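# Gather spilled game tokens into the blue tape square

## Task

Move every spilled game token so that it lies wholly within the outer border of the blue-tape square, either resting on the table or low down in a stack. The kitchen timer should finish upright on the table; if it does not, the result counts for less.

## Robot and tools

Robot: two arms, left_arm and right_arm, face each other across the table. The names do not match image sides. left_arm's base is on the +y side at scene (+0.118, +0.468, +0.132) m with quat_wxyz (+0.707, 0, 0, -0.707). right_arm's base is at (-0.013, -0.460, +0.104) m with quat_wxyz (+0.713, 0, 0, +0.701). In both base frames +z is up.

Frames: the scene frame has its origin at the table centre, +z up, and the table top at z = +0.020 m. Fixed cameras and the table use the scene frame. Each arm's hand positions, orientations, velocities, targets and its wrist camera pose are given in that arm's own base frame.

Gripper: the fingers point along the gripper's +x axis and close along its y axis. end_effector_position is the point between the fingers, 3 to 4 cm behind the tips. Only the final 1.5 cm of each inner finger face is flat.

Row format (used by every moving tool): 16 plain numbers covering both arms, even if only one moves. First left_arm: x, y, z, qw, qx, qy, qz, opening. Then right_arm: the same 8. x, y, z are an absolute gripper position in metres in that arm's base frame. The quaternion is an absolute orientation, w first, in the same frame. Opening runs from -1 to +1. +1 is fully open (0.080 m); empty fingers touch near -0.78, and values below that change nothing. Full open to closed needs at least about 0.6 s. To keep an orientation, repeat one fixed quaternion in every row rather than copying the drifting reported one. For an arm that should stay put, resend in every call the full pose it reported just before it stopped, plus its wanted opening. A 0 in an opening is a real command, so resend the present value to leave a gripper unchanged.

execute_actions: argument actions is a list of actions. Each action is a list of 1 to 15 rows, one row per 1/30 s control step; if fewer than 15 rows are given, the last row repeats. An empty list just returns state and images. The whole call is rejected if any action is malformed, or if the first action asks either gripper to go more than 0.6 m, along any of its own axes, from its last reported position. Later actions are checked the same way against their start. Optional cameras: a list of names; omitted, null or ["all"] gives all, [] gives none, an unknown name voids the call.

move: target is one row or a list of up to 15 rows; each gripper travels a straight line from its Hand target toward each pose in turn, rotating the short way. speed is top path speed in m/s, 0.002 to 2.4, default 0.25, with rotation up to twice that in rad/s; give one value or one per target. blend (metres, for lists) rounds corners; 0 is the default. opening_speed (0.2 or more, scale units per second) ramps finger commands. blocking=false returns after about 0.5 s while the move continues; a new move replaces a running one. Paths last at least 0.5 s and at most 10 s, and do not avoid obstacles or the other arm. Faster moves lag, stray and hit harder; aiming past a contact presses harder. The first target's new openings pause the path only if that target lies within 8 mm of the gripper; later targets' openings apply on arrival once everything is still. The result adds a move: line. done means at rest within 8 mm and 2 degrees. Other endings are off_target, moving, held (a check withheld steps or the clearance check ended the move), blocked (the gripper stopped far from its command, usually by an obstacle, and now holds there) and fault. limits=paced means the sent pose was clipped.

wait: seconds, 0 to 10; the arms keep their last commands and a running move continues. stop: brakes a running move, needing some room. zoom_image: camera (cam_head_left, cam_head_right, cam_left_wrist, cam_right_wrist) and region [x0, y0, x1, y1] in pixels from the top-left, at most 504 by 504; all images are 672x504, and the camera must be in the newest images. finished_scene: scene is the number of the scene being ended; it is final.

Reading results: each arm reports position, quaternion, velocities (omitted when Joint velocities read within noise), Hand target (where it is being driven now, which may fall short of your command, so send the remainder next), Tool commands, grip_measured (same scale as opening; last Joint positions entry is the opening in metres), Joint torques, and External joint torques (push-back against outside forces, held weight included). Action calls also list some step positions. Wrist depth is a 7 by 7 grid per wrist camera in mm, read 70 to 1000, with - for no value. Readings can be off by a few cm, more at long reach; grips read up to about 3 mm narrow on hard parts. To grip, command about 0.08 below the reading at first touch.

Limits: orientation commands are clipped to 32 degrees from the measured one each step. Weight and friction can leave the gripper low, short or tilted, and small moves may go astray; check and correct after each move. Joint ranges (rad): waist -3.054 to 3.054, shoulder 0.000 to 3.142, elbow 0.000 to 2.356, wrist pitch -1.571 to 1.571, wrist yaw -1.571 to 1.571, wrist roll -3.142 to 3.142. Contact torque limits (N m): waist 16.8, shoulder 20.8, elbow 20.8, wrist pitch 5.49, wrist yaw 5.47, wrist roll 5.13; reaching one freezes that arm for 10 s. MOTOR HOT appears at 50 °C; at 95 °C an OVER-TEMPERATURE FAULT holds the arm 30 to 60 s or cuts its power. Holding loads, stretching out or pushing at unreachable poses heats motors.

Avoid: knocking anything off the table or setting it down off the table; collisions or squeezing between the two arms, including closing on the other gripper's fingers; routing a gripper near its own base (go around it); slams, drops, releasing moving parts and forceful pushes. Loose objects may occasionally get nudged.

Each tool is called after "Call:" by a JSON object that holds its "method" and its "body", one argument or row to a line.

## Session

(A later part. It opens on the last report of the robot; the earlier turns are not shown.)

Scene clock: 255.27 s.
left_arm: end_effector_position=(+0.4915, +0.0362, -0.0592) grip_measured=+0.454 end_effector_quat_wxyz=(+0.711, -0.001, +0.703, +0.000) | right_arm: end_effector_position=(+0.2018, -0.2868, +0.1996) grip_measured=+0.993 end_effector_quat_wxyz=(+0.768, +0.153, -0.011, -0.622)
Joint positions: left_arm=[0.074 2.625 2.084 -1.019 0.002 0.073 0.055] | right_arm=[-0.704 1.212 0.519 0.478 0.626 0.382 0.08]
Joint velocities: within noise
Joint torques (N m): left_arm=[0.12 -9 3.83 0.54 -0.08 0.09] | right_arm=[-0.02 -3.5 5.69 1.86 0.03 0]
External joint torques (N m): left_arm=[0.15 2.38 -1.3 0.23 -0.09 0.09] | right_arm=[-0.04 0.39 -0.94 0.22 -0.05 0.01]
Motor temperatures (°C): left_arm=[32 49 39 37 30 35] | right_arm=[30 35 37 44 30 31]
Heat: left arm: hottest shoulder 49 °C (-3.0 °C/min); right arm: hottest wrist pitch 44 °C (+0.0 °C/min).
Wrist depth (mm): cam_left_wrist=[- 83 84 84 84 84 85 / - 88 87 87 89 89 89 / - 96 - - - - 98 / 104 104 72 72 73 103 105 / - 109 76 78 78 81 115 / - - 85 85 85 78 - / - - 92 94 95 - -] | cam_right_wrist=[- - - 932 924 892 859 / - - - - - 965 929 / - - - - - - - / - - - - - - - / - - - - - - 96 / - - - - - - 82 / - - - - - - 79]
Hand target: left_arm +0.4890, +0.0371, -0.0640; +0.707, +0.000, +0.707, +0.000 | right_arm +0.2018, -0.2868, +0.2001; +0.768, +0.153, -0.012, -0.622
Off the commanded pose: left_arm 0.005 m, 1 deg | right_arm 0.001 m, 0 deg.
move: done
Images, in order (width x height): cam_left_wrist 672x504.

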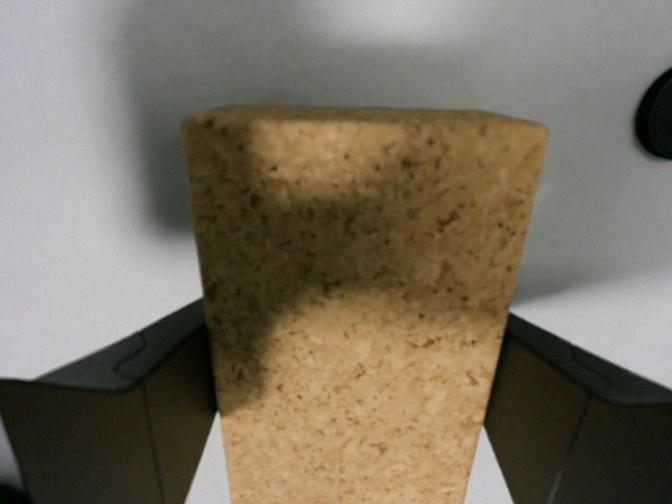

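Call:
{"method": "move", "body": {
  "target": [
    [0.503,0.025,-0.063,0.707,0,0.707,0,0.3,0.2018,-0.2868,0.2002,0.768,0.153,-0.012,-0.622,0.993],
    [0.503,-0.07,-0.063,0.707,0,0.707,0,0.3,0.2018,-0.2868,0.2002,0.768,0.153,-0.012,-0.622,0.993]
  ],
  "speed": 0.07
}}

Scene clock: 262.80 s.
left_arm: end_effector_position=(+0.5027, -0.0678, -0.0587) grip_measured=+0.454 end_effector_quat_wxyz=(+0.709, -0.001, +0.705, +0.000) | right_arm: end_effector_position=(+0.2018, -0.2868, +0.1996) grip_measured=+0.993 end_effector_quat_wxyz=(+0.768, +0.153, -0.011, -0.622)
Joint positions: left_arm=[-0.134 2.711 2.254 -1.109 0 -0.136 0.055] | right_arm=[-0.704 1.212 0.519 0.478 0.626 0.382 0.08]
Joint velocities: within noise
Joint torques (N m): left_arm=[-0.3 -8.51 6.04 0.24 -0.03 -0.06] | right_arm=[-0.03 -3.5 5.67 1.86 0.04 -0.01]
External joint torques (N m): left_arm=[-0.26 3.37 0.72 -0.08 -0.03 -0.06] | right_arm=[-0.05 0.33 -0.87 0.25 -0.05 0]
Motor temperatures (°C): left_arm=[32 50 39 37 30 35] | right_arm=[30 35 37 44 30 31]
Heat: left arm: hottest shoulder 50 °C (-1.0 °C/min); right arm: hottest wrist pitch 44 °C (+0.0 °C/min). Fold the left arm in close to its base, or ease its load, before you think long.
Wrist depth (mm): cam_left_wrist=[- 84 84 84 84 82 85 / - 88 87 87 89 87 90 / - 96 - - - - 94 / 104 104 72 72 73 98 105 / - 110 76 78 78 83 112 / - - 85 85 85 78 - / - - 92 94 95 - -] | cam_right_wrist=[- - 986 946 913 876 844 / - - - - 999 958 916 / - - - - - - - / - - - - - - - / - - - - - - 96 / - - - - - - 82 / - - - - - - 79]
Hand target: left_arm +0.5029, -0.0700, -0.0629; +0.707, +0.000, +0.707, +0.000 | right_arm +0.2018, -0.2868, +0.2001; +0.768, +0.153, -0.012, -0.622
Off the commanded pose: left_arm 0.005 m, 0 deg | right_arm 0.001 m, 0 deg.
MOTOR HOT: joint 2 (shoulder) of the left arm reports 50 °C; the controller stops that arm at 95 °C. To cool a motor, set the load down, stop pushing, or move to a pose that needs little force.
move: done

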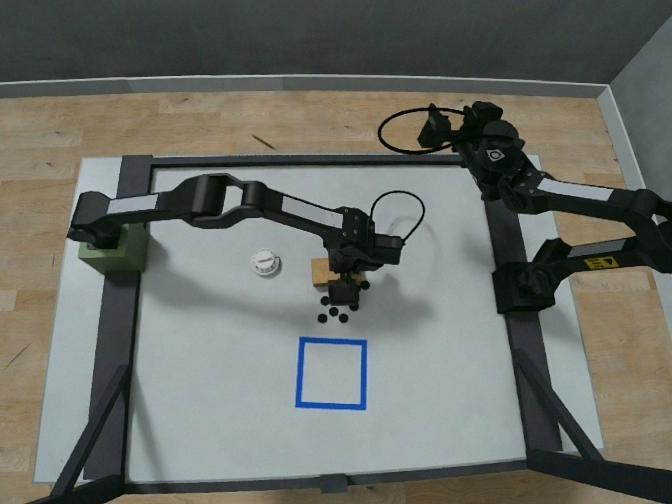

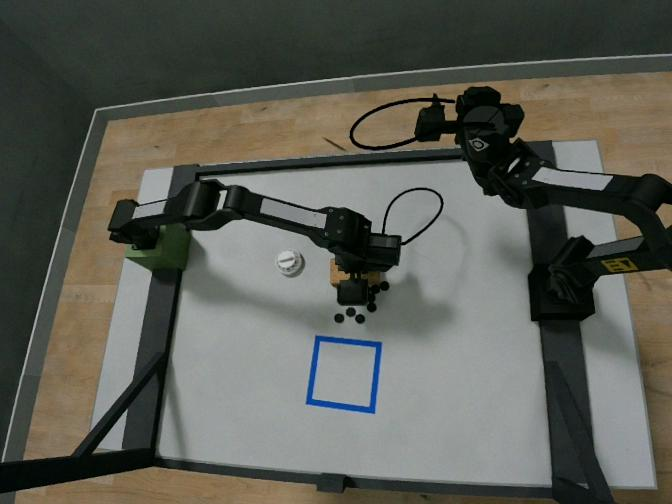

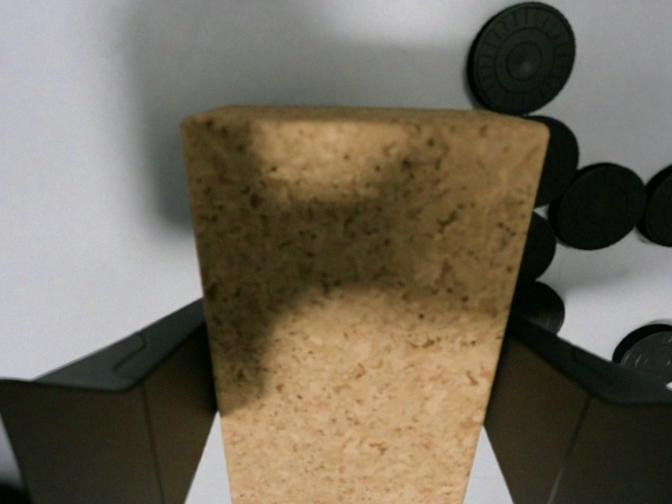

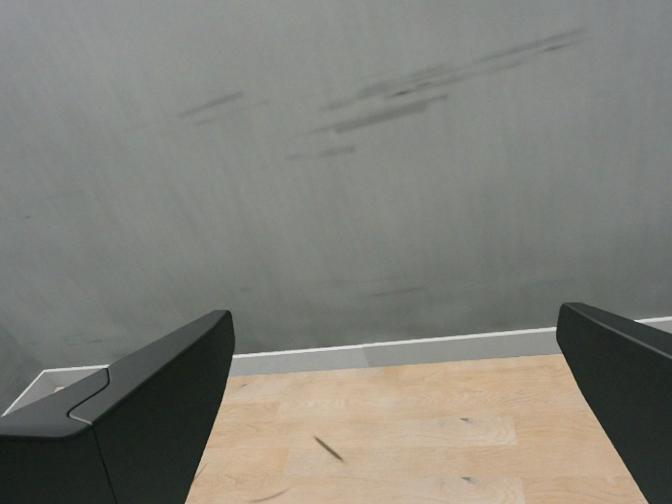

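Call:
{"method": "move", "body": {
  "target": [
    [0.503,-0.035,-0.063,0.707,0,0.707,0,0.3,0.2018,-0.2868,0.2002,0.768,0.153,-0.012,-0.622,0.993],
    [0.522,-0.035,-0.063,0.701,0.0923,0.701,-0.0923,0.3,0.2018,-0.2868,0.2002,0.768,0.153,-0.012,-0.622,0.993],
    [0.522,-0.08,-0.063,0.701,0.0923,0.701,-0.0923,0.3,0.2018,-0.2868,0.2002,0.768,0.153,-0.012,-0.622,0.993]
  ],
  "speed": 0.07,
  "cameras": ["cam_left_wrist","cam_head_left","cam_head_right"]
}}

Scene clock: 287.73 s.
left_arm: end_effector_position=(+0.5199, -0.0766, -0.0577) grip_measured=+0.454 end_effector_quat_wxyz=(+0.721, +0.092, +0.680, -0.091) | right_arm: end_effector_position=(+0.2018, -0.2868, +0.1996) grip_measured=+0.993 end_effector_quat_wxyz=(+0.768, +0.153, -0.011, -0.622)
Joint positions: left_arm=[-0.147 2.754 2.342 -1.101 -0.002 0.113 0.055] | right_arm=[-0.704 1.212 0.519 0.478 0.626 0.382 0.08]
Joint velocities: within noise
Joint torques (N m): left_arm=[-0.47 -8.55 6.03 0.96 0.05 -0.09] | right_arm=[-0.02 -3.5 5.68 1.86 0.03 0]
External joint torques (N m): left_arm=[-0.44 3.57 0.57 0.53 0.05 -0.09] | right_arm=[-0.05 0.39 -0.95 0.23 -0.05 0.01]
Motor temperatures (°C): left_arm=[32 48 40 37 30 35] | right_arm=[30 35 37 44 30 31]
Heat: left arm: hottest shoulder 48 °C (+3.0 °C/min); right arm: hottest wrist pitch 44 °C (+0.0 °C/min). Fold the left arm in close to its base, or ease its load, before you think long.
Wrist depth (mm): cam_left_wrist=[- 87 87 87 87 86 88 / - 92 91 92 92 89 94 / - 101 - - - 97 98 / 106 106 73 72 73 99 104 / - 110 77 79 78 80 113 / - - 85 85 85 78 - / - - 91 93 93 - -] | cam_right_wrist=[- - 997 952 921 880 863 / - - - - 992 978 937 / - - - - - - - / - - - - - - - / - - - - - - 95 / - - - - - - 82 / - - - - - - 79]
Hand target: left_arm +0.5212, -0.0800, -0.0631; +0.722, +0.092, +0.680, -0.093 | right_arm +0.2018, -0.2868, +0.2001; +0.768, +0.153, -0.012, -0.622
Off the commanded pose: left_arm 0.007 m, 3 deg | right_arm 0.001 m, 0 deg.
MOTOR HOT: still on. Joint 2 (shoulder) of the left arm reports 48 °C.
joint sent to its limit (left arm) — joint 3 (elbow), upper limit, where the elbow is as straight as it goes. The joint targets are off in orientation, not in position.
move: off_target (left_arm)
Images, in order (width x height): cam_head_left 672x504, cam_head_right 672x504, cam_left_wrist 672x504.

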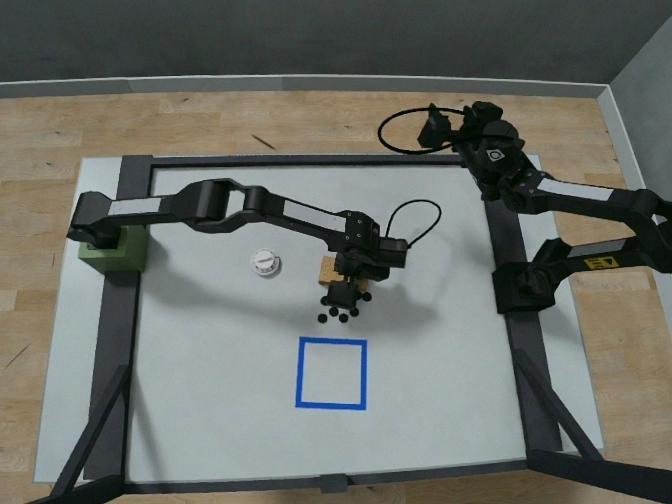

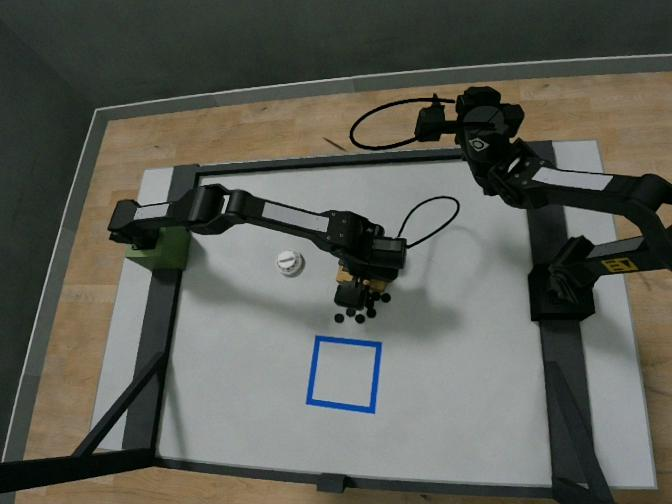

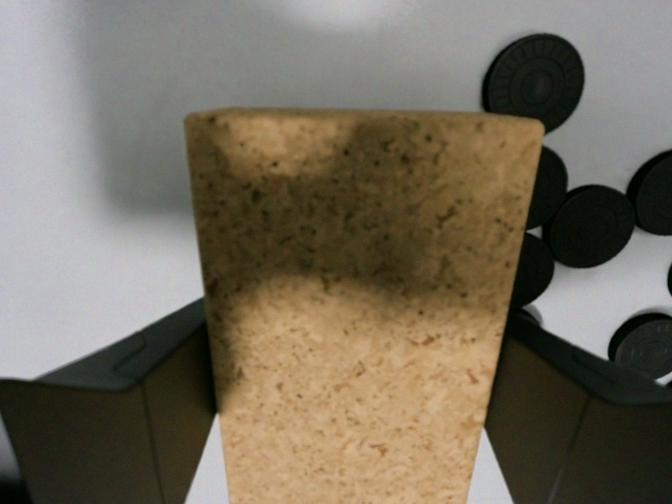

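Call:
{"method": "move", "body": {
  "target": [
    [0.515,-0.03,-0.063,0.707,0,0.707,0,0.3,0.2018,-0.2868,0.2002,0.768,0.153,-0.012,-0.622,0.993],
    [0.515,-0.03,-0.063,0.707,0,0.707,0,1,0.2018,-0.2868,0.2002,0.768,0.153,-0.012,-0.622,0.993],
    [0.508,-0.03,0.0,0.707,0,0.707,0,1,0.2018,-0.2868,0.2002,0.768,0.153,-0.012,-0.622,0.993],
    [0.25,-0.05,0.06,0.707,0,0.707,0,1,0.2018,-0.2868,0.2002,0.768,0.153,-0.012,-0.622,0.993],
    [0.15,0.1,0.06,0.707,0,0.707,0,1,0.3,-0.05,0.15,0.707,0,0.707,0,0.993]
  ],
  "speed": [0.07,0.1,0.1,0.25,0.25]
}}

Call:
{"method": "move", "body": {
  "target": [0.15,0.1,0.06,0.707,0,0.707,0,1,0.36,-0.1,0.08,0.707,0,0.707,0,0.993]
}}

Scene clock: 316.83 s.
left_arm: end_effector_position=(+0.1526, +0.1007, +0.0607) grip_measured=+0.994 end_effector_quat_wxyz=(+0.708, +0.000, +0.706, +0.000) | right_arm: end_effector_position=(+0.2975, -0.0508, +0.1520) grip_measured=+0.993 end_effector_quat_wxyz=(+0.710, +0.001, +0.705, -0.005)
Joint positions: left_arm=[0.584 1.272 0.722 -1.019 0.001 0.585 0.08] | right_arm=[-0.167 1.676 1.453 -1.339 0.005 -0.159 0.08]
Joint velocities: within noise
Joint torques (N m): left_arm=[0.29 -3.65 3.59 0.26 -0.01 0.08] | right_arm=[0.13 -4.69 5.95 0.29 -0.18 -0.18]
External joint torques (N m): left_arm=[0.3 -0.58 -1.67 -0.08 -0.04 0.08] | right_arm=[0.07 2.04 0.06 -0.08 -0.16 -0.18]
Motor temperatures (°C): left_arm=[32 49 41 37 30 35] | right_arm=[30 35 38 44 30 31]
Heat: left arm: hottest shoulder 49 °C (+0.0 °C/min); right arm: hottest wrist pitch 44 °C (+0.0 °C/min). Fold the left arm in close to its base, or ease its load, before you think long.
Wrist depth (mm): cam_left_wrist=[185 201 202 204 205 205 206 / 196 215 216 218 219 219 221 / 216 228 232 233 235 236 237 / - 245 251 252 253 254 256 / - 82 267 269 269 105 273 / - 80 271 272 230 83 76 / - 325 328 329 194 87 72] | cam_right_wrist=[263 262 257 259 231 257 256 / 278 279 276 273 274 271 269 / 295 294 292 290 288 286 286 / 315 314 313 311 309 306 305 / 338 332 328 332 329 320 95 / - - 360 356 353 352 82 / - - 378 369 368 366 79]
Hand target: left_arm +0.1500, +0.1000, +0.0600; +0.707, +0.000, +0.707, +0.000 | right_arm +0.3000, -0.0500, +0.1500; +0.707, +0.000, +0.707, +0.000
Off the commanded pose: left_arm 0.003 m, 0 deg | right_arm 0.003 m, 1 deg.
MOTOR HOT: still on. Joint 2 (shoulder) of the left arm reports 49 °C.
move: done

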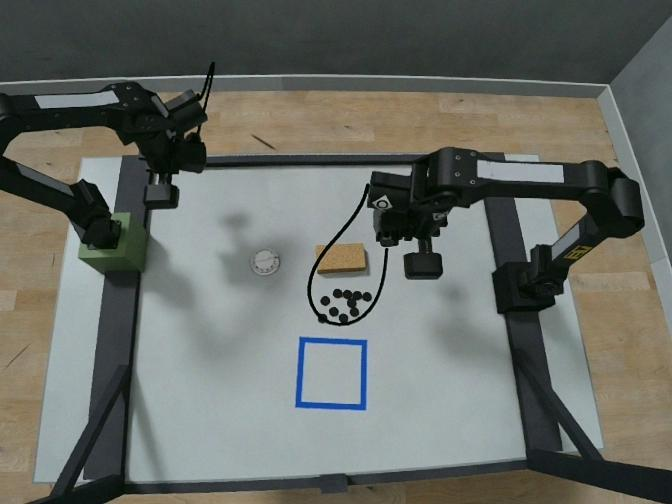

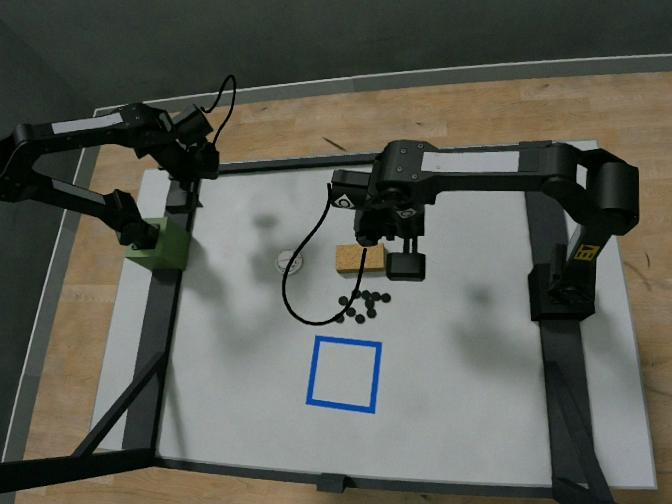

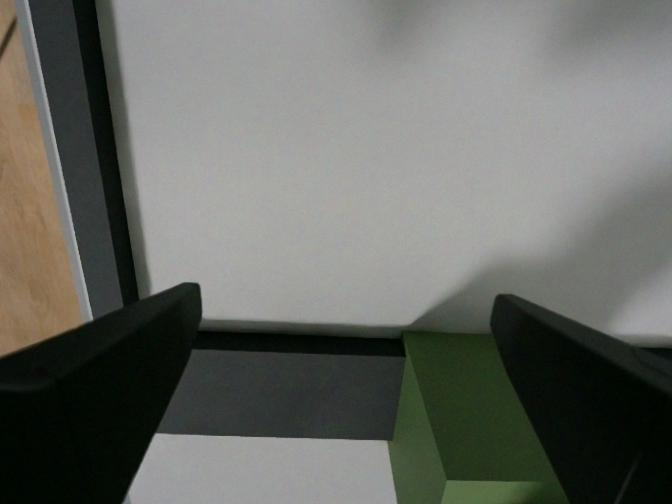

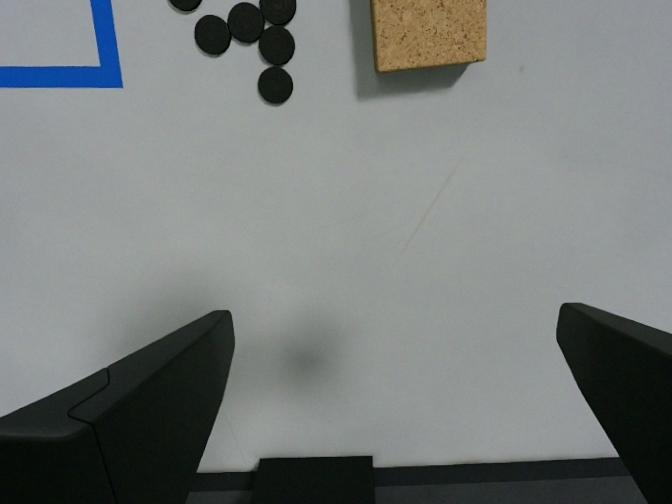

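Scene clock: 317.83 s.
left_arm: end_effector_position=(+0.1526, +0.1008, +0.0607) grip_measured=+0.994 end_effector_quat_wxyz=(+0.708, +0.000, +0.706, +0.000) | right_arm: end_effector_position=(+0.3577, -0.0999, +0.0837) grip_measured=+0.993 end_effector_quat_wxyz=(+0.709, +0.001, +0.705, -0.004)
Joint positions: left_arm=[0.585 1.272 0.722 -1.019 0.001 0.585 0.08] | right_arm=[-0.271 1.966 1.546 -1.144 0.003 -0.265 0.08]
Joint velocities: within noise
Joint torques (N m): left_arm=[0.31 -3.65 3.57 0.26 -0.01 0.09] | right_arm=[0.04 -6.51 5.73 0.53 -0.12 -0.19]
External joint torques (N m): left_arm=[0.29 -0.59 -1.59 -0.05 -0.04 0.09] | right_arm=[0.03 2.29 -0.05 0.17 -0.11 -0.19]
Motor temperatures (°C): left_arm=[32 49 40 37 30 35] | right_arm=[30 35 38 44 30 31]
Heat: left arm: hottest shoulder 49 °C (-1.0 °C/min); right arm: hottest wrist pitch 44 °C (+0.0 °C/min). Fold the left arm in close to its base, or ease its load, before you think long.
Wrist depth (mm): cam_left_wrist=[185 201 203 203 204 205 206 / 196 215 216 217 219 220 220 / 216 228 232 233 235 236 236 / - 245 249 252 253 254 256 / - 82 266 270 269 105 273 / - 80 271 272 230 83 76 / - 328 327 331 194 88 72] | cam_right_wrist=[196 197 192 169 192 193 190 / 207 208 206 177 202 205 203 / 224 221 220 189 215 217 215 / 238 237 237 233 232 231 228 / 255 251 249 251 248 243 96 / - - 272 269 266 264 82 / - - 293 291 289 288 79]
Hand target: left_arm +0.1500, +0.1000, +0.0600; +0.707, +0.000, +0.707, +0.000 | right_arm +0.3599, -0.1001, +0.0800; +0.707, +0.000, +0.707, +0.000
Off the commanded pose: left_arm 0.003 m, 0 deg | right_arm 0.004 m, 1 deg.
MOTOR HOT: still on. Joint 2 (shoulder) of the left arm reports 49 °C.
move: done

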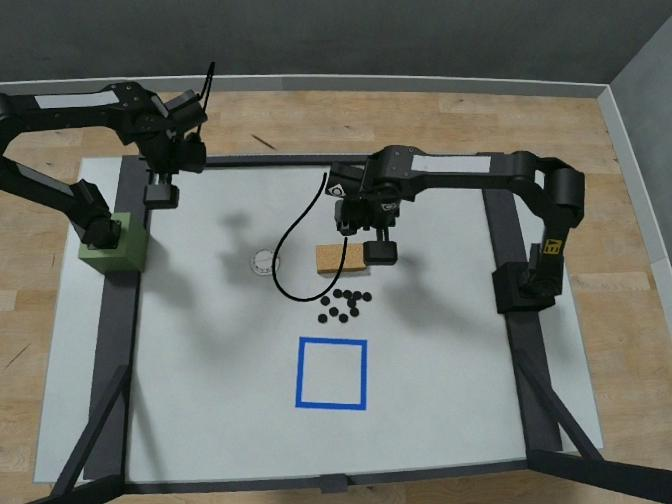

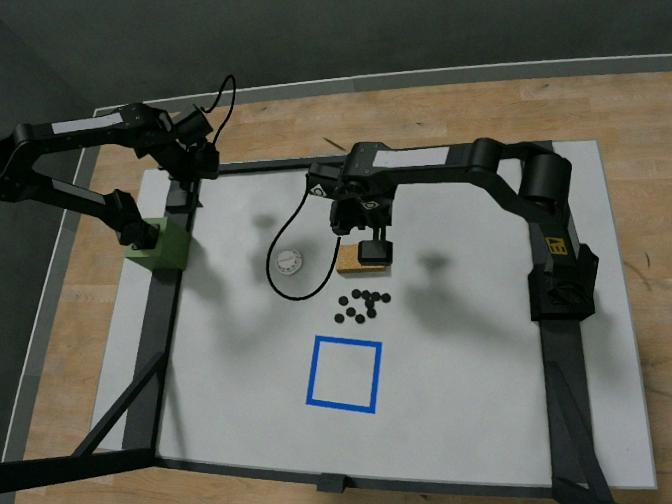

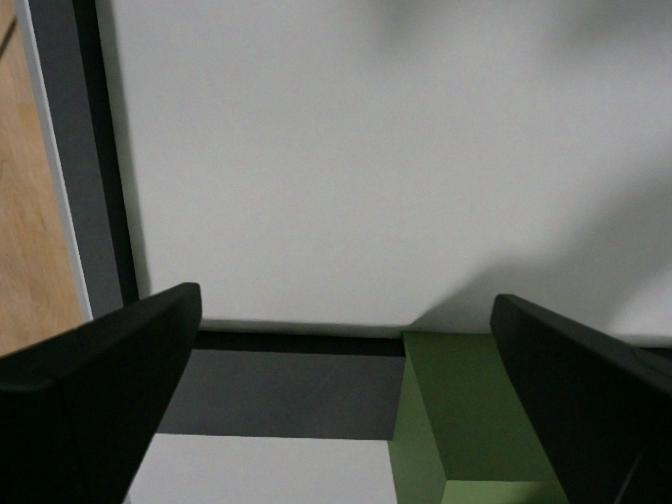

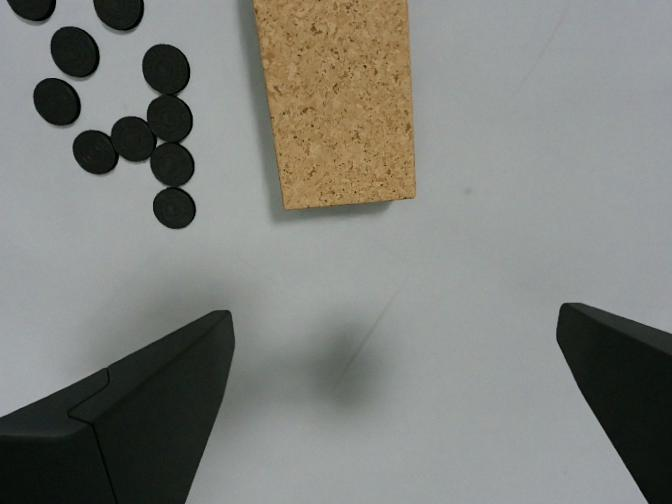

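Call:
{"method": "move", "body": {
  "target": [0.15,0.1,0.06,0.707,0,0.707,0,1,0.415,-0.085,0.03,0.707,0,0.707,0,0.993],
  "cameras": ["cam_right_wrist"]
}}

Scene clock: 326.90 s.
left_arm: end_effector_position=(+0.1526, +0.1008, +0.0607) grip_measured=+0.994 end_effector_quat_wxyz=(+0.708, +0.000, +0.706, +0.000) | right_arm: end_effector_position=(+0.4140, -0.0851, +0.0358) grip_measured=+0.993 end_effector_quat_wxyz=(+0.711, -0.005, +0.703, +0.001)
Joint positions: left_arm=[0.585 1.272 0.722 -1.019 0.001 0.585 0.08] | right_arm=[-0.202 2.202 1.711 -1.068 0.003 -0.209 0.08]
Joint velocities: within noise
Joint torques (N m): left_arm=[0.32 -3.67 3.62 0.27 -0.03 0.09] | right_arm=[0.03 -7.7 5.63 0.38 -0.12 0.2]
External joint torques (N m): left_arm=[0.34 -0.6 -1.59 -0.05 -0.06 0.09] | right_arm=[-0.01 2.63 -0.08 0.01 -0.11 0.2]
Motor temperatures (°C): left_arm=[32 46 40 37 30 35] | right_arm=[30 36 38 43 30 31]
Heat: left arm: hottest shoulder 46 °C (-3.0 °C/min); right arm: hottest wrist pitch 43 °C (-1.0 °C/min).
Wrist depth (mm): cam_left_wrist=[185 201 202 204 204 205 206 / 195 215 216 217 218 220 220 / 216 228 232 233 235 235 237 / - 245 251 251 253 254 255 / - 82 266 269 269 105 273 / - 80 271 273 230 83 76 / - 325 327 331 194 88 72] | cam_right_wrist=[- 151 152 151 149 149 147 / 162 159 160 130 128 157 156 / 169 169 170 139 138 167 166 / 183 180 179 147 147 177 177 / 196 188 190 158 158 187 96 / - - 208 207 205 205 82 / - - 227 224 222 220 79]
Hand target: left_arm +0.1500, +0.1000, +0.0600; +0.707, +0.000, +0.707, +0.000 | right_arm +0.4149, -0.0850, +0.0300; +0.707, +0.000, +0.707, +0.000
Off the commanded pose: left_arm 0.003 m, 0 deg | right_arm 0.006 m, 1 deg.
MOTOR HOT: cleared for the motors of the left arm.
move: done
Images, in order (width x height): cam_right_wrist 672x504.

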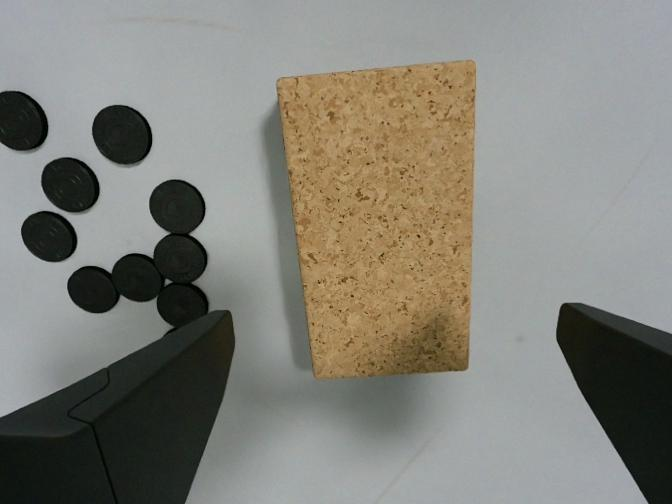

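Call:
{"method": "move", "body": {
  "target": [
    [0.15,0.1,0.06,0.707,0,0.707,0,1,0.417,-0.083,-0.036,0.7068,-0.0185,0.7068,0.0185,0.993],
    [0.15,0.1,0.06,0.707,0,0.707,0,1,0.417,-0.083,-0.036,0.7068,-0.0185,0.7068,0.0185,0.2]
  ],
  "cameras": ["cam_right_wrist","cam_head_left"],
  "speed": 0.1,
  "opening_speed": 0.6
}}

Scene clock: 339.37 s.
left_arm: end_effector_position=(+0.1526, +0.1008, +0.0607) grip_measured=+0.994 end_effector_quat_wxyz=(+0.708, +0.000, +0.706, +0.000) | right_arm: end_effector_position=(+0.4209, -0.0853, -0.0265) grip_measured=+0.431 end_effector_quat_wxyz=(+0.715, -0.018, +0.699, +0.013)
Joint positions: left_arm=[0.585 1.272 0.722 -1.019 0.001 0.585 0.08] | right_arm=[-0.199 2.302 1.619 -0.863 0.003 -0.243 0.054]
Joint velocities: within noise
Joint torques (N m): left_arm=[0.26 -3.66 3.61 0.27 -0.03 0.08] | right_arm=[0.26 -7.94 3.9 0.59 -0.13 -0.18]
External joint torques (N m): left_arm=[0.28 -0.6 -1.55 -0.04 -0.05 0.08] | right_arm=[0.3 2.68 -1.51 0.19 -0.12 -0.18]
Motor temperatures (°C): left_arm=[32 44 39 37 30 34] | right_arm=[30 39 38 42 30 31]
Heat: left arm: hottest shoulder 44 °C (-4.0 °C/min); right arm: hottest wrist pitch 42 °C (-2.0 °C/min).
Wrist depth (mm): cam_left_wrist=[184 201 203 204 205 205 206 / 196 215 217 217 219 220 220 / 216 228 232 233 235 236 237 / - 245 250 252 253 254 256 / - 82 266 269 270 105 274 / - 80 271 272 230 83 76 / - 326 327 330 194 88 72] | cam_right_wrist=[- 96 95 95 95 95 95 / - 102 - 73 73 72 99 / - - 77 76 76 75 104 / - 113 - 81 80 80 112 / 119 121 88 86 86 85 117 / - - - 92 92 91 - / - - - 101 101 100 -]
Hand target: left_arm +0.1500, +0.1000, +0.0600; +0.707, +0.000, +0.707, +0.000 | right_arm +0.4169, -0.0829, -0.0358; +0.707, -0.018, +0.707, +0.018
Off the commanded pose: left_arm 0.003 m, 0 deg | right_arm 0.011 m, 1 deg.
move: off_target (right_arm); target 2's new opening was sent with right_arm's hand 0.011 m and 1 deg from that target
Images, in order (width x height): cam_head_left 672x504, cam_right_wrist 672x504.

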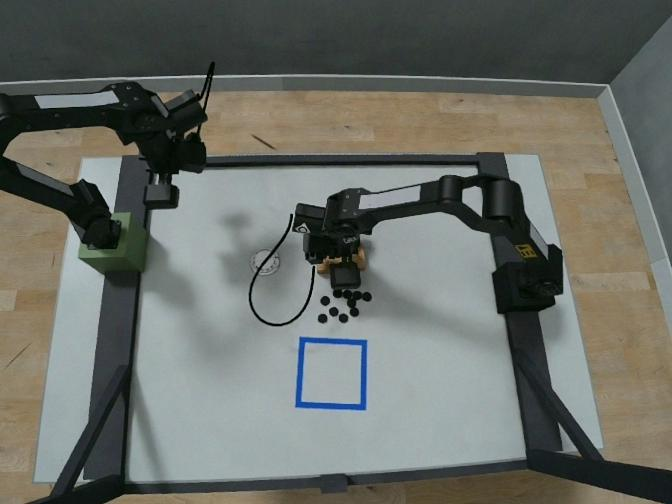

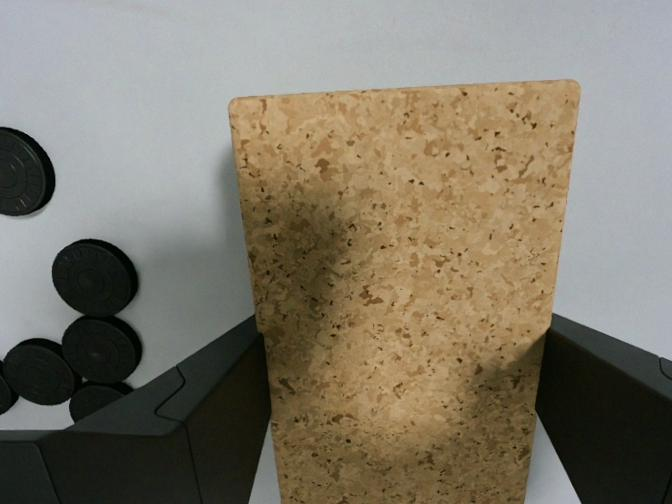

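Call:
{"method": "zoom_image", "body": {
  "camera": "cam_head_left",
  "region": [280, 230, 400, 420]
}}

Scaled by 2.653.

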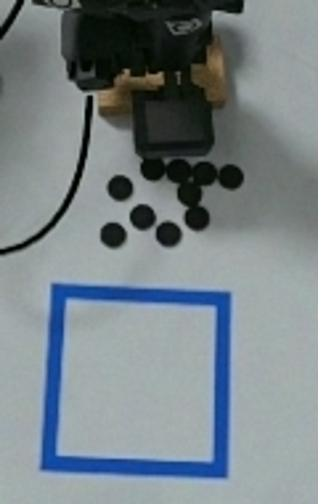

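Call:
{"method": "move", "body": {
  "target": [
    [0.15,0.1,0.06,0.707,0,0.707,0,1,0.401,-0.09,-0.036,0.701,0.0923,0.701,-0.0923,0.2],
    [0.15,0.1,0.06,0.707,0,0.707,0,1,0.401,-0.02,-0.036,0.701,0.0923,0.701,-0.0923,0.2]
  ],
  "cameras": ["cam_right_wrist","cam_head_left"],
  "speed": 0.07
}}

Call:
{"method": "zoom_image", "body": {
  "camera": "cam_head_left",
  "region": [280, 230, 400, 420]
}}

Scene clock: 365.90 s.
left_arm: end_effector_position=(+0.1526, +0.1008, +0.0607) grip_measured=+0.994 end_effector_quat_wxyz=(+0.708, +0.000, +0.706, +0.000) | right_arm: end_effector_position=(+0.4077, -0.0276, -0.0290) grip_measured=+0.431 end_effector_quat_wxyz=(+0.709, +0.091, +0.692, -0.097)
Joint positions: left_arm=[0.585 1.272 0.722 -1.019 0.001 0.585 0.08] | right_arm=[-0.064 2.235 1.489 -0.801 0.01 0.203 0.054]
Joint velocities: within noise
Joint torques (N m): left_arm=[0.3 -3.66 3.62 0.27 -0.01 0.08] | right_arm=[1.13 -8.67 2.48 0.6 -0.36 0.26]
External joint torques (N m): left_arm=[0.31 -0.59 -1.57 -0.04 -0.04 0.08] | right_arm=[1.08 1.45 -2.78 0.2 -0.37 0.26]
Motor temperatures (°C): left_arm=[32 41 38 36 30 34] | right_arm=[30 42 36 41 30 31]
Heat: left arm: hottest shoulder 41 °C (-9.0 °C/min); right arm: hottest shoulder 42 °C (+7.0 °C/min).
Wrist depth (mm): cam_left_wrist=[185 201 202 204 204 206 205 / 196 215 216 218 219 220 220 / 216 228 232 234 235 236 237 / - 246 251 251 253 255 257 / - 82 267 270 269 105 274 / - 80 270 273 230 83 76 / - 326 327 330 193 88 72] | cam_right_wrist=[- 96 96 96 95 96 95 / - 102 - 73 73 72 100 / - 105 77 76 76 76 105 / - 112 - 81 80 80 113 / 121 120 88 86 86 86 117 / - - - 92 92 91 - / - - - 101 100 100 -]
Hand target: left_arm +0.1500, +0.1000, +0.0600; +0.707, +0.000, +0.707, +0.000 | right_arm +0.4009, -0.0202, -0.0359; +0.701, +0.092, +0.701, -0.093
Off the commanded pose: left_arm 0.003 m, 0 deg | right_arm 0.012 m, 2 deg.
move: off_target (right_arm)
Images, in order (width x height): cam_head_left 672x504, cam_right_wrist 672x504.

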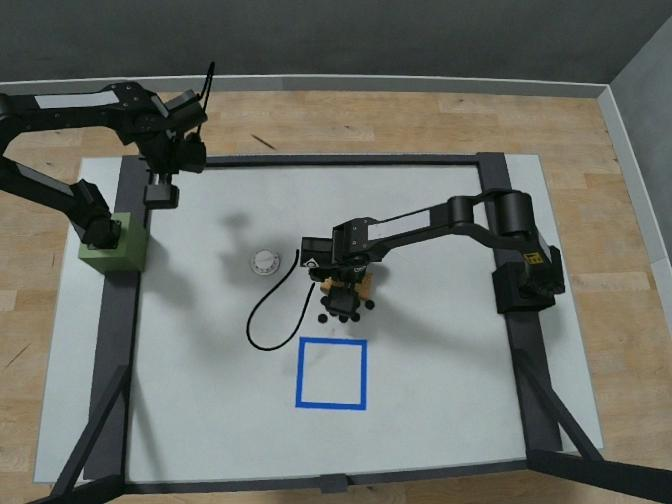

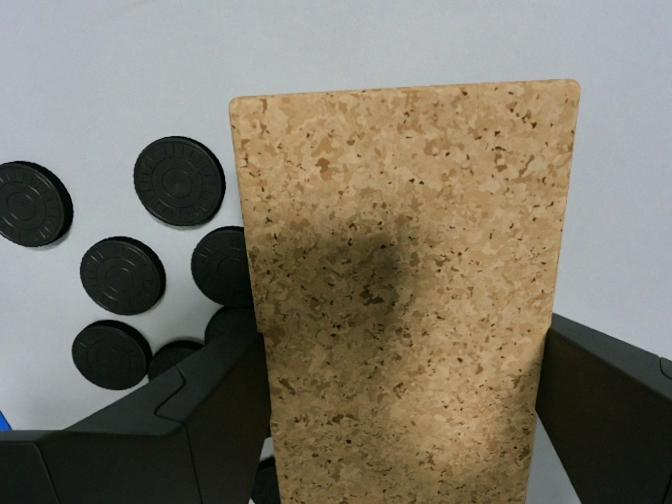

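Scaled by 2.653.

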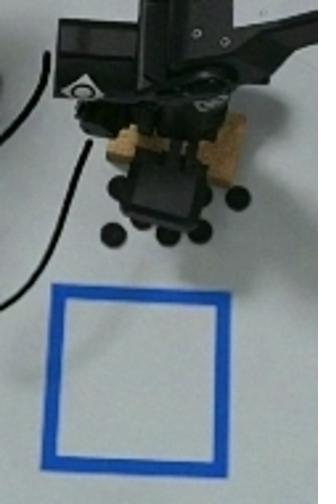

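Call:
{"method": "move", "body": {
  "target": [
    [0.15,0.1,0.06,0.707,0,0.707,0,1,0.401,-0.045,-0.036,0.701,0.0923,0.701,-0.0923,0.2],
    [0.15,0.1,0.06,0.707,0,0.707,0,1,0.388,-0.04,-0.036,0.7053,0.0493,0.7053,-0.0493,0.2],
    [0.15,0.1,0.06,0.707,0,0.707,0,1,0.388,0.03,-0.036,0.7053,0.0493,0.7053,-0.0493,0.2]
  ],
  "cameras": ["cam_right_wrist","cam_head_left","cam_head_right"],
  "speed": 0.07
}}

Call:
{"method": "zoom_image", "body": {
  "camera": "cam_head_left",
  "region": [280, 230, 400, 420]
}}

Scene clock: 386.50 s.
left_arm: end_effector_position=(+0.1526, +0.1008, +0.0607) grip_measured=+0.994 end_effector_quat_wxyz=(+0.708, +0.000, +0.706, +0.000) | right_arm: end_effector_position=(+0.3946, +0.0235, -0.0293) grip_measured=+0.431 end_effector_quat_wxyz=(+0.714, +0.048, +0.696, -0.053)
Joint positions: left_arm=[0.585 1.272 0.722 -1.019 0.001 0.585 0.08] | right_arm=[0.064 2.191 1.412 -0.767 0.011 0.207 0.054]
Joint velocities: within noise
Joint torques (N m): left_arm=[0.3 -3.67 3.63 0.27 -0.02 0.08] | right_arm=[1.09 -8 3.11 0.29 -0.37 0.25]
External joint torques (N m): left_arm=[0.31 -0.6 -1.55 -0.05 -0.05 0.08] | right_arm=[1.06 1.68 -2.01 -0.09 -0.39 0.25]
Motor temperatures (°C): left_arm=[32 40 38 36 30 34] | right_arm=[30 43 35 40 30 31]
Heat: left arm: hottest shoulder 40 °C (-6.1 °C/min); right arm: hottest shoulder 43 °C (+7.1 °C/min).
Wrist depth (mm): cam_left_wrist=[185 202 202 204 204 205 206 / 196 215 216 218 219 219 221 / 215 228 231 233 234 236 237 / - 244 251 253 254 254 256 / - 82 268 269 269 105 273 / - 80 271 273 230 83 76 / - 327 327 330 194 88 72] | cam_right_wrist=[- 94 93 94 95 96 95 / - 99 - 73 73 72 99 / - 103 77 76 76 76 105 / - 110 111 81 80 80 113 / 122 120 88 86 86 86 117 / - - - 92 92 91 - / - - - 101 100 100 -]
Hand target: left_arm +0.1500, +0.1001, +0.0600; +0.707, +0.000, +0.707, +0.000 | right_arm +0.3880, +0.0298, -0.0358; +0.705, +0.049, +0.705, -0.049
Off the commanded pose: left_arm 0.003 m, 0 deg | right_arm 0.011 m, 2 deg.
move: off_target (right_arm)
Images, in order (width x height): cam_head_left 672x504, cam_head_right 672x504, cam_right_wrist 672x504.

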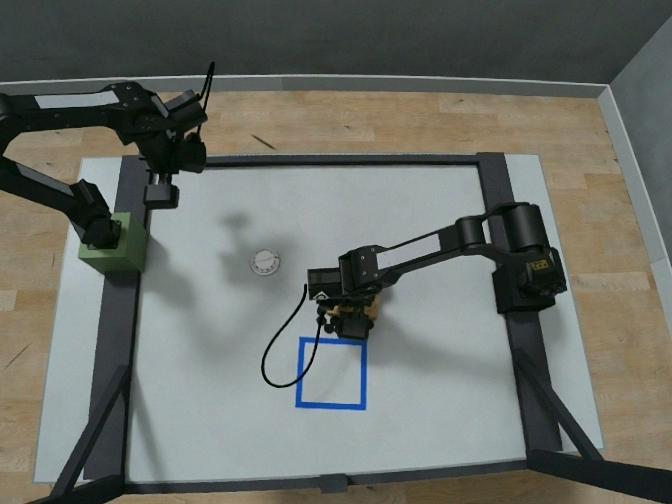

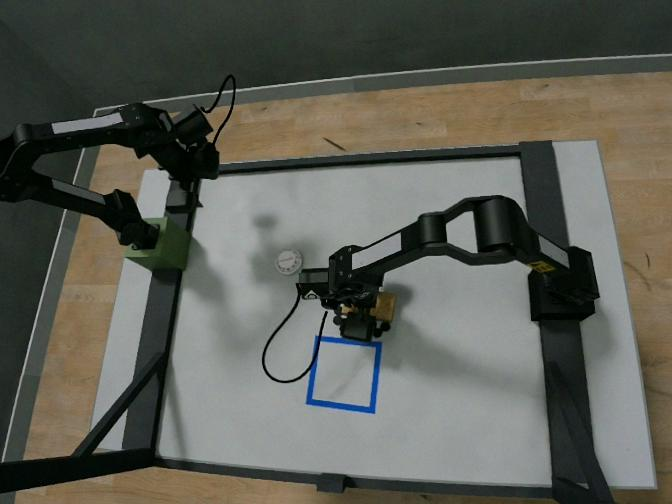

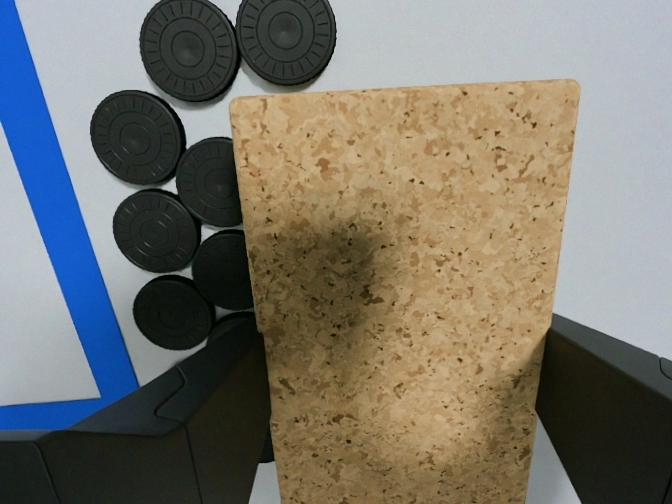

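Scaled by 2.653.

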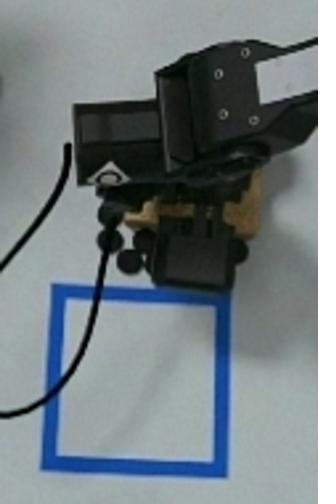

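Call:
{"method": "move", "body": {
  "target": [
    [0.15,0.1,0.06,0.707,0,0.707,0,1,0.386,0.024,-0.036,0.6984,0.1106,0.6984,-0.1106,0.2],
    [0.15,0.1,0.06,0.707,0,0.707,0,1,0.405,0.082,-0.036,0.6984,0.1106,0.6984,-0.1106,0.2]
  ],
  "cameras": ["cam_right_wrist","cam_head_left","cam_head_right"],
  "speed": 0.07
}}

Call:
{"method": "zoom_image", "body": {
  "camera": "cam_head_left",
  "region": [280, 230, 400, 420]
}}

Scene clock: 403.70 s.
left_arm: end_effector_position=(+0.1526, +0.1008, +0.0607) grip_measured=+0.994 end_effector_quat_wxyz=(+0.708, +0.000, +0.706, +0.000) | right_arm: end_effector_position=(+0.4067, +0.0800, -0.0272) grip_measured=+0.431 end_effector_quat_wxyz=(+0.706, +0.110, +0.691, -0.109)
Joint positions: left_arm=[0.585 1.272 0.722 -1.019 0.001 0.585 0.08] | right_arm=[0.196 2.254 1.531 -0.827 0.006 0.506 0.054]
Joint velocities: within noise
Joint torques (N m): left_arm=[0.28 -3.65 3.63 0.27 -0.02 0.08] | right_arm=[0.32 -6.99 5.11 0.36 -0.18 0.23]
External joint torques (N m): left_arm=[0.29 -0.58 -1.53 -0.04 -0.05 0.08] | right_arm=[0.29 3.1 -0.05 0.02 -0.21 0.22]
Motor temperatures (°C): left_arm=[31 39 38 36 30 34] | right_arm=[30 46 35 40 30 31]
Heat: left arm: hottest shoulder 39 °C (-4.0 °C/min); right arm: hottest shoulder 46 °C (+7.0 °C/min).
Wrist depth (mm): cam_left_wrist=[185 202 203 204 205 205 205 / 195 215 216 218 219 220 221 / 216 228 231 234 235 236 237 / - 245 251 252 253 253 255 / - 82 267 269 269 105 273 / - 80 271 272 230 83 76 / - 326 328 331 194 87 72] | cam_right_wrist=[- 95 94 - 92 95 95 / - 101 96 73 72 72 99 / - 108 77 76 76 75 104 / - 110 - 81 80 80 112 / 122 120 87 86 86 85 117 / - - - 92 92 91 - / - - - 101 101 100 -]
Hand target: left_arm +0.1501, +0.1001, +0.0600; +0.707, +0.000, +0.707, +0.000 | right_arm +0.4048, +0.0819, -0.0358; +0.698, +0.111, +0.698, -0.111
Off the commanded pose: left_arm 0.003 m, 0 deg | right_arm 0.009 m, 1 deg.
move: off_target (right_arm)
Images, in order (width x height): cam_head_left 672x504, cam_head_right 672x504, cam_right_wrist 672x504.

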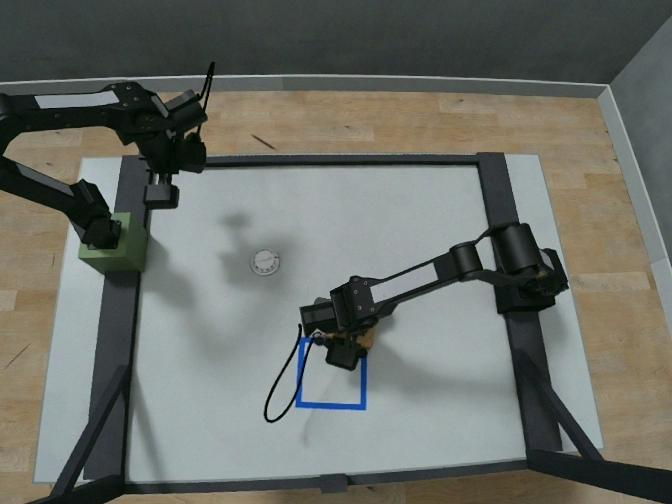

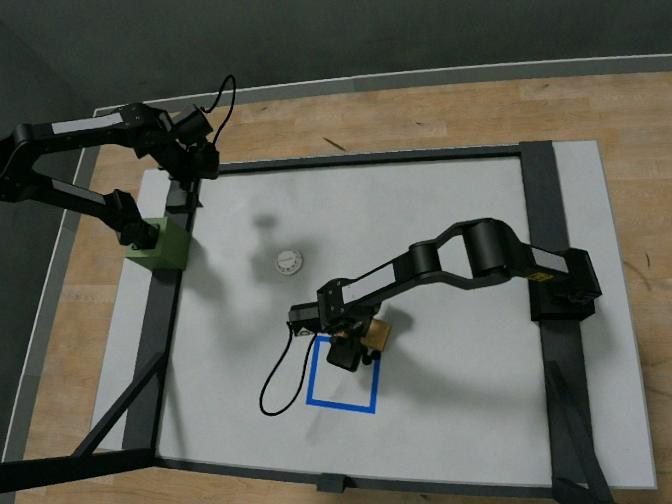

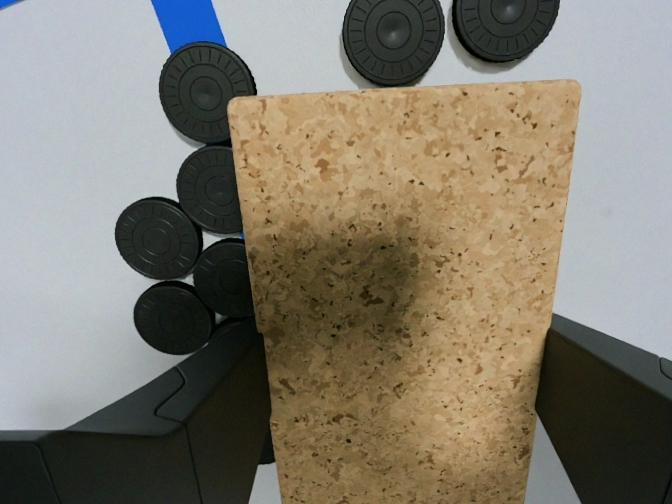

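Scaled by 2.653.

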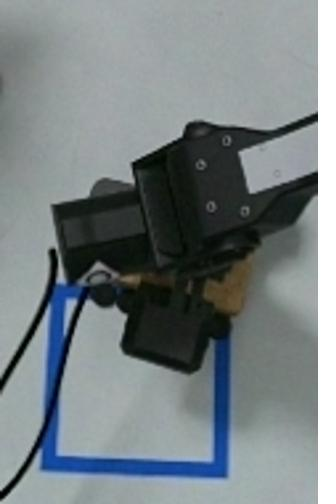

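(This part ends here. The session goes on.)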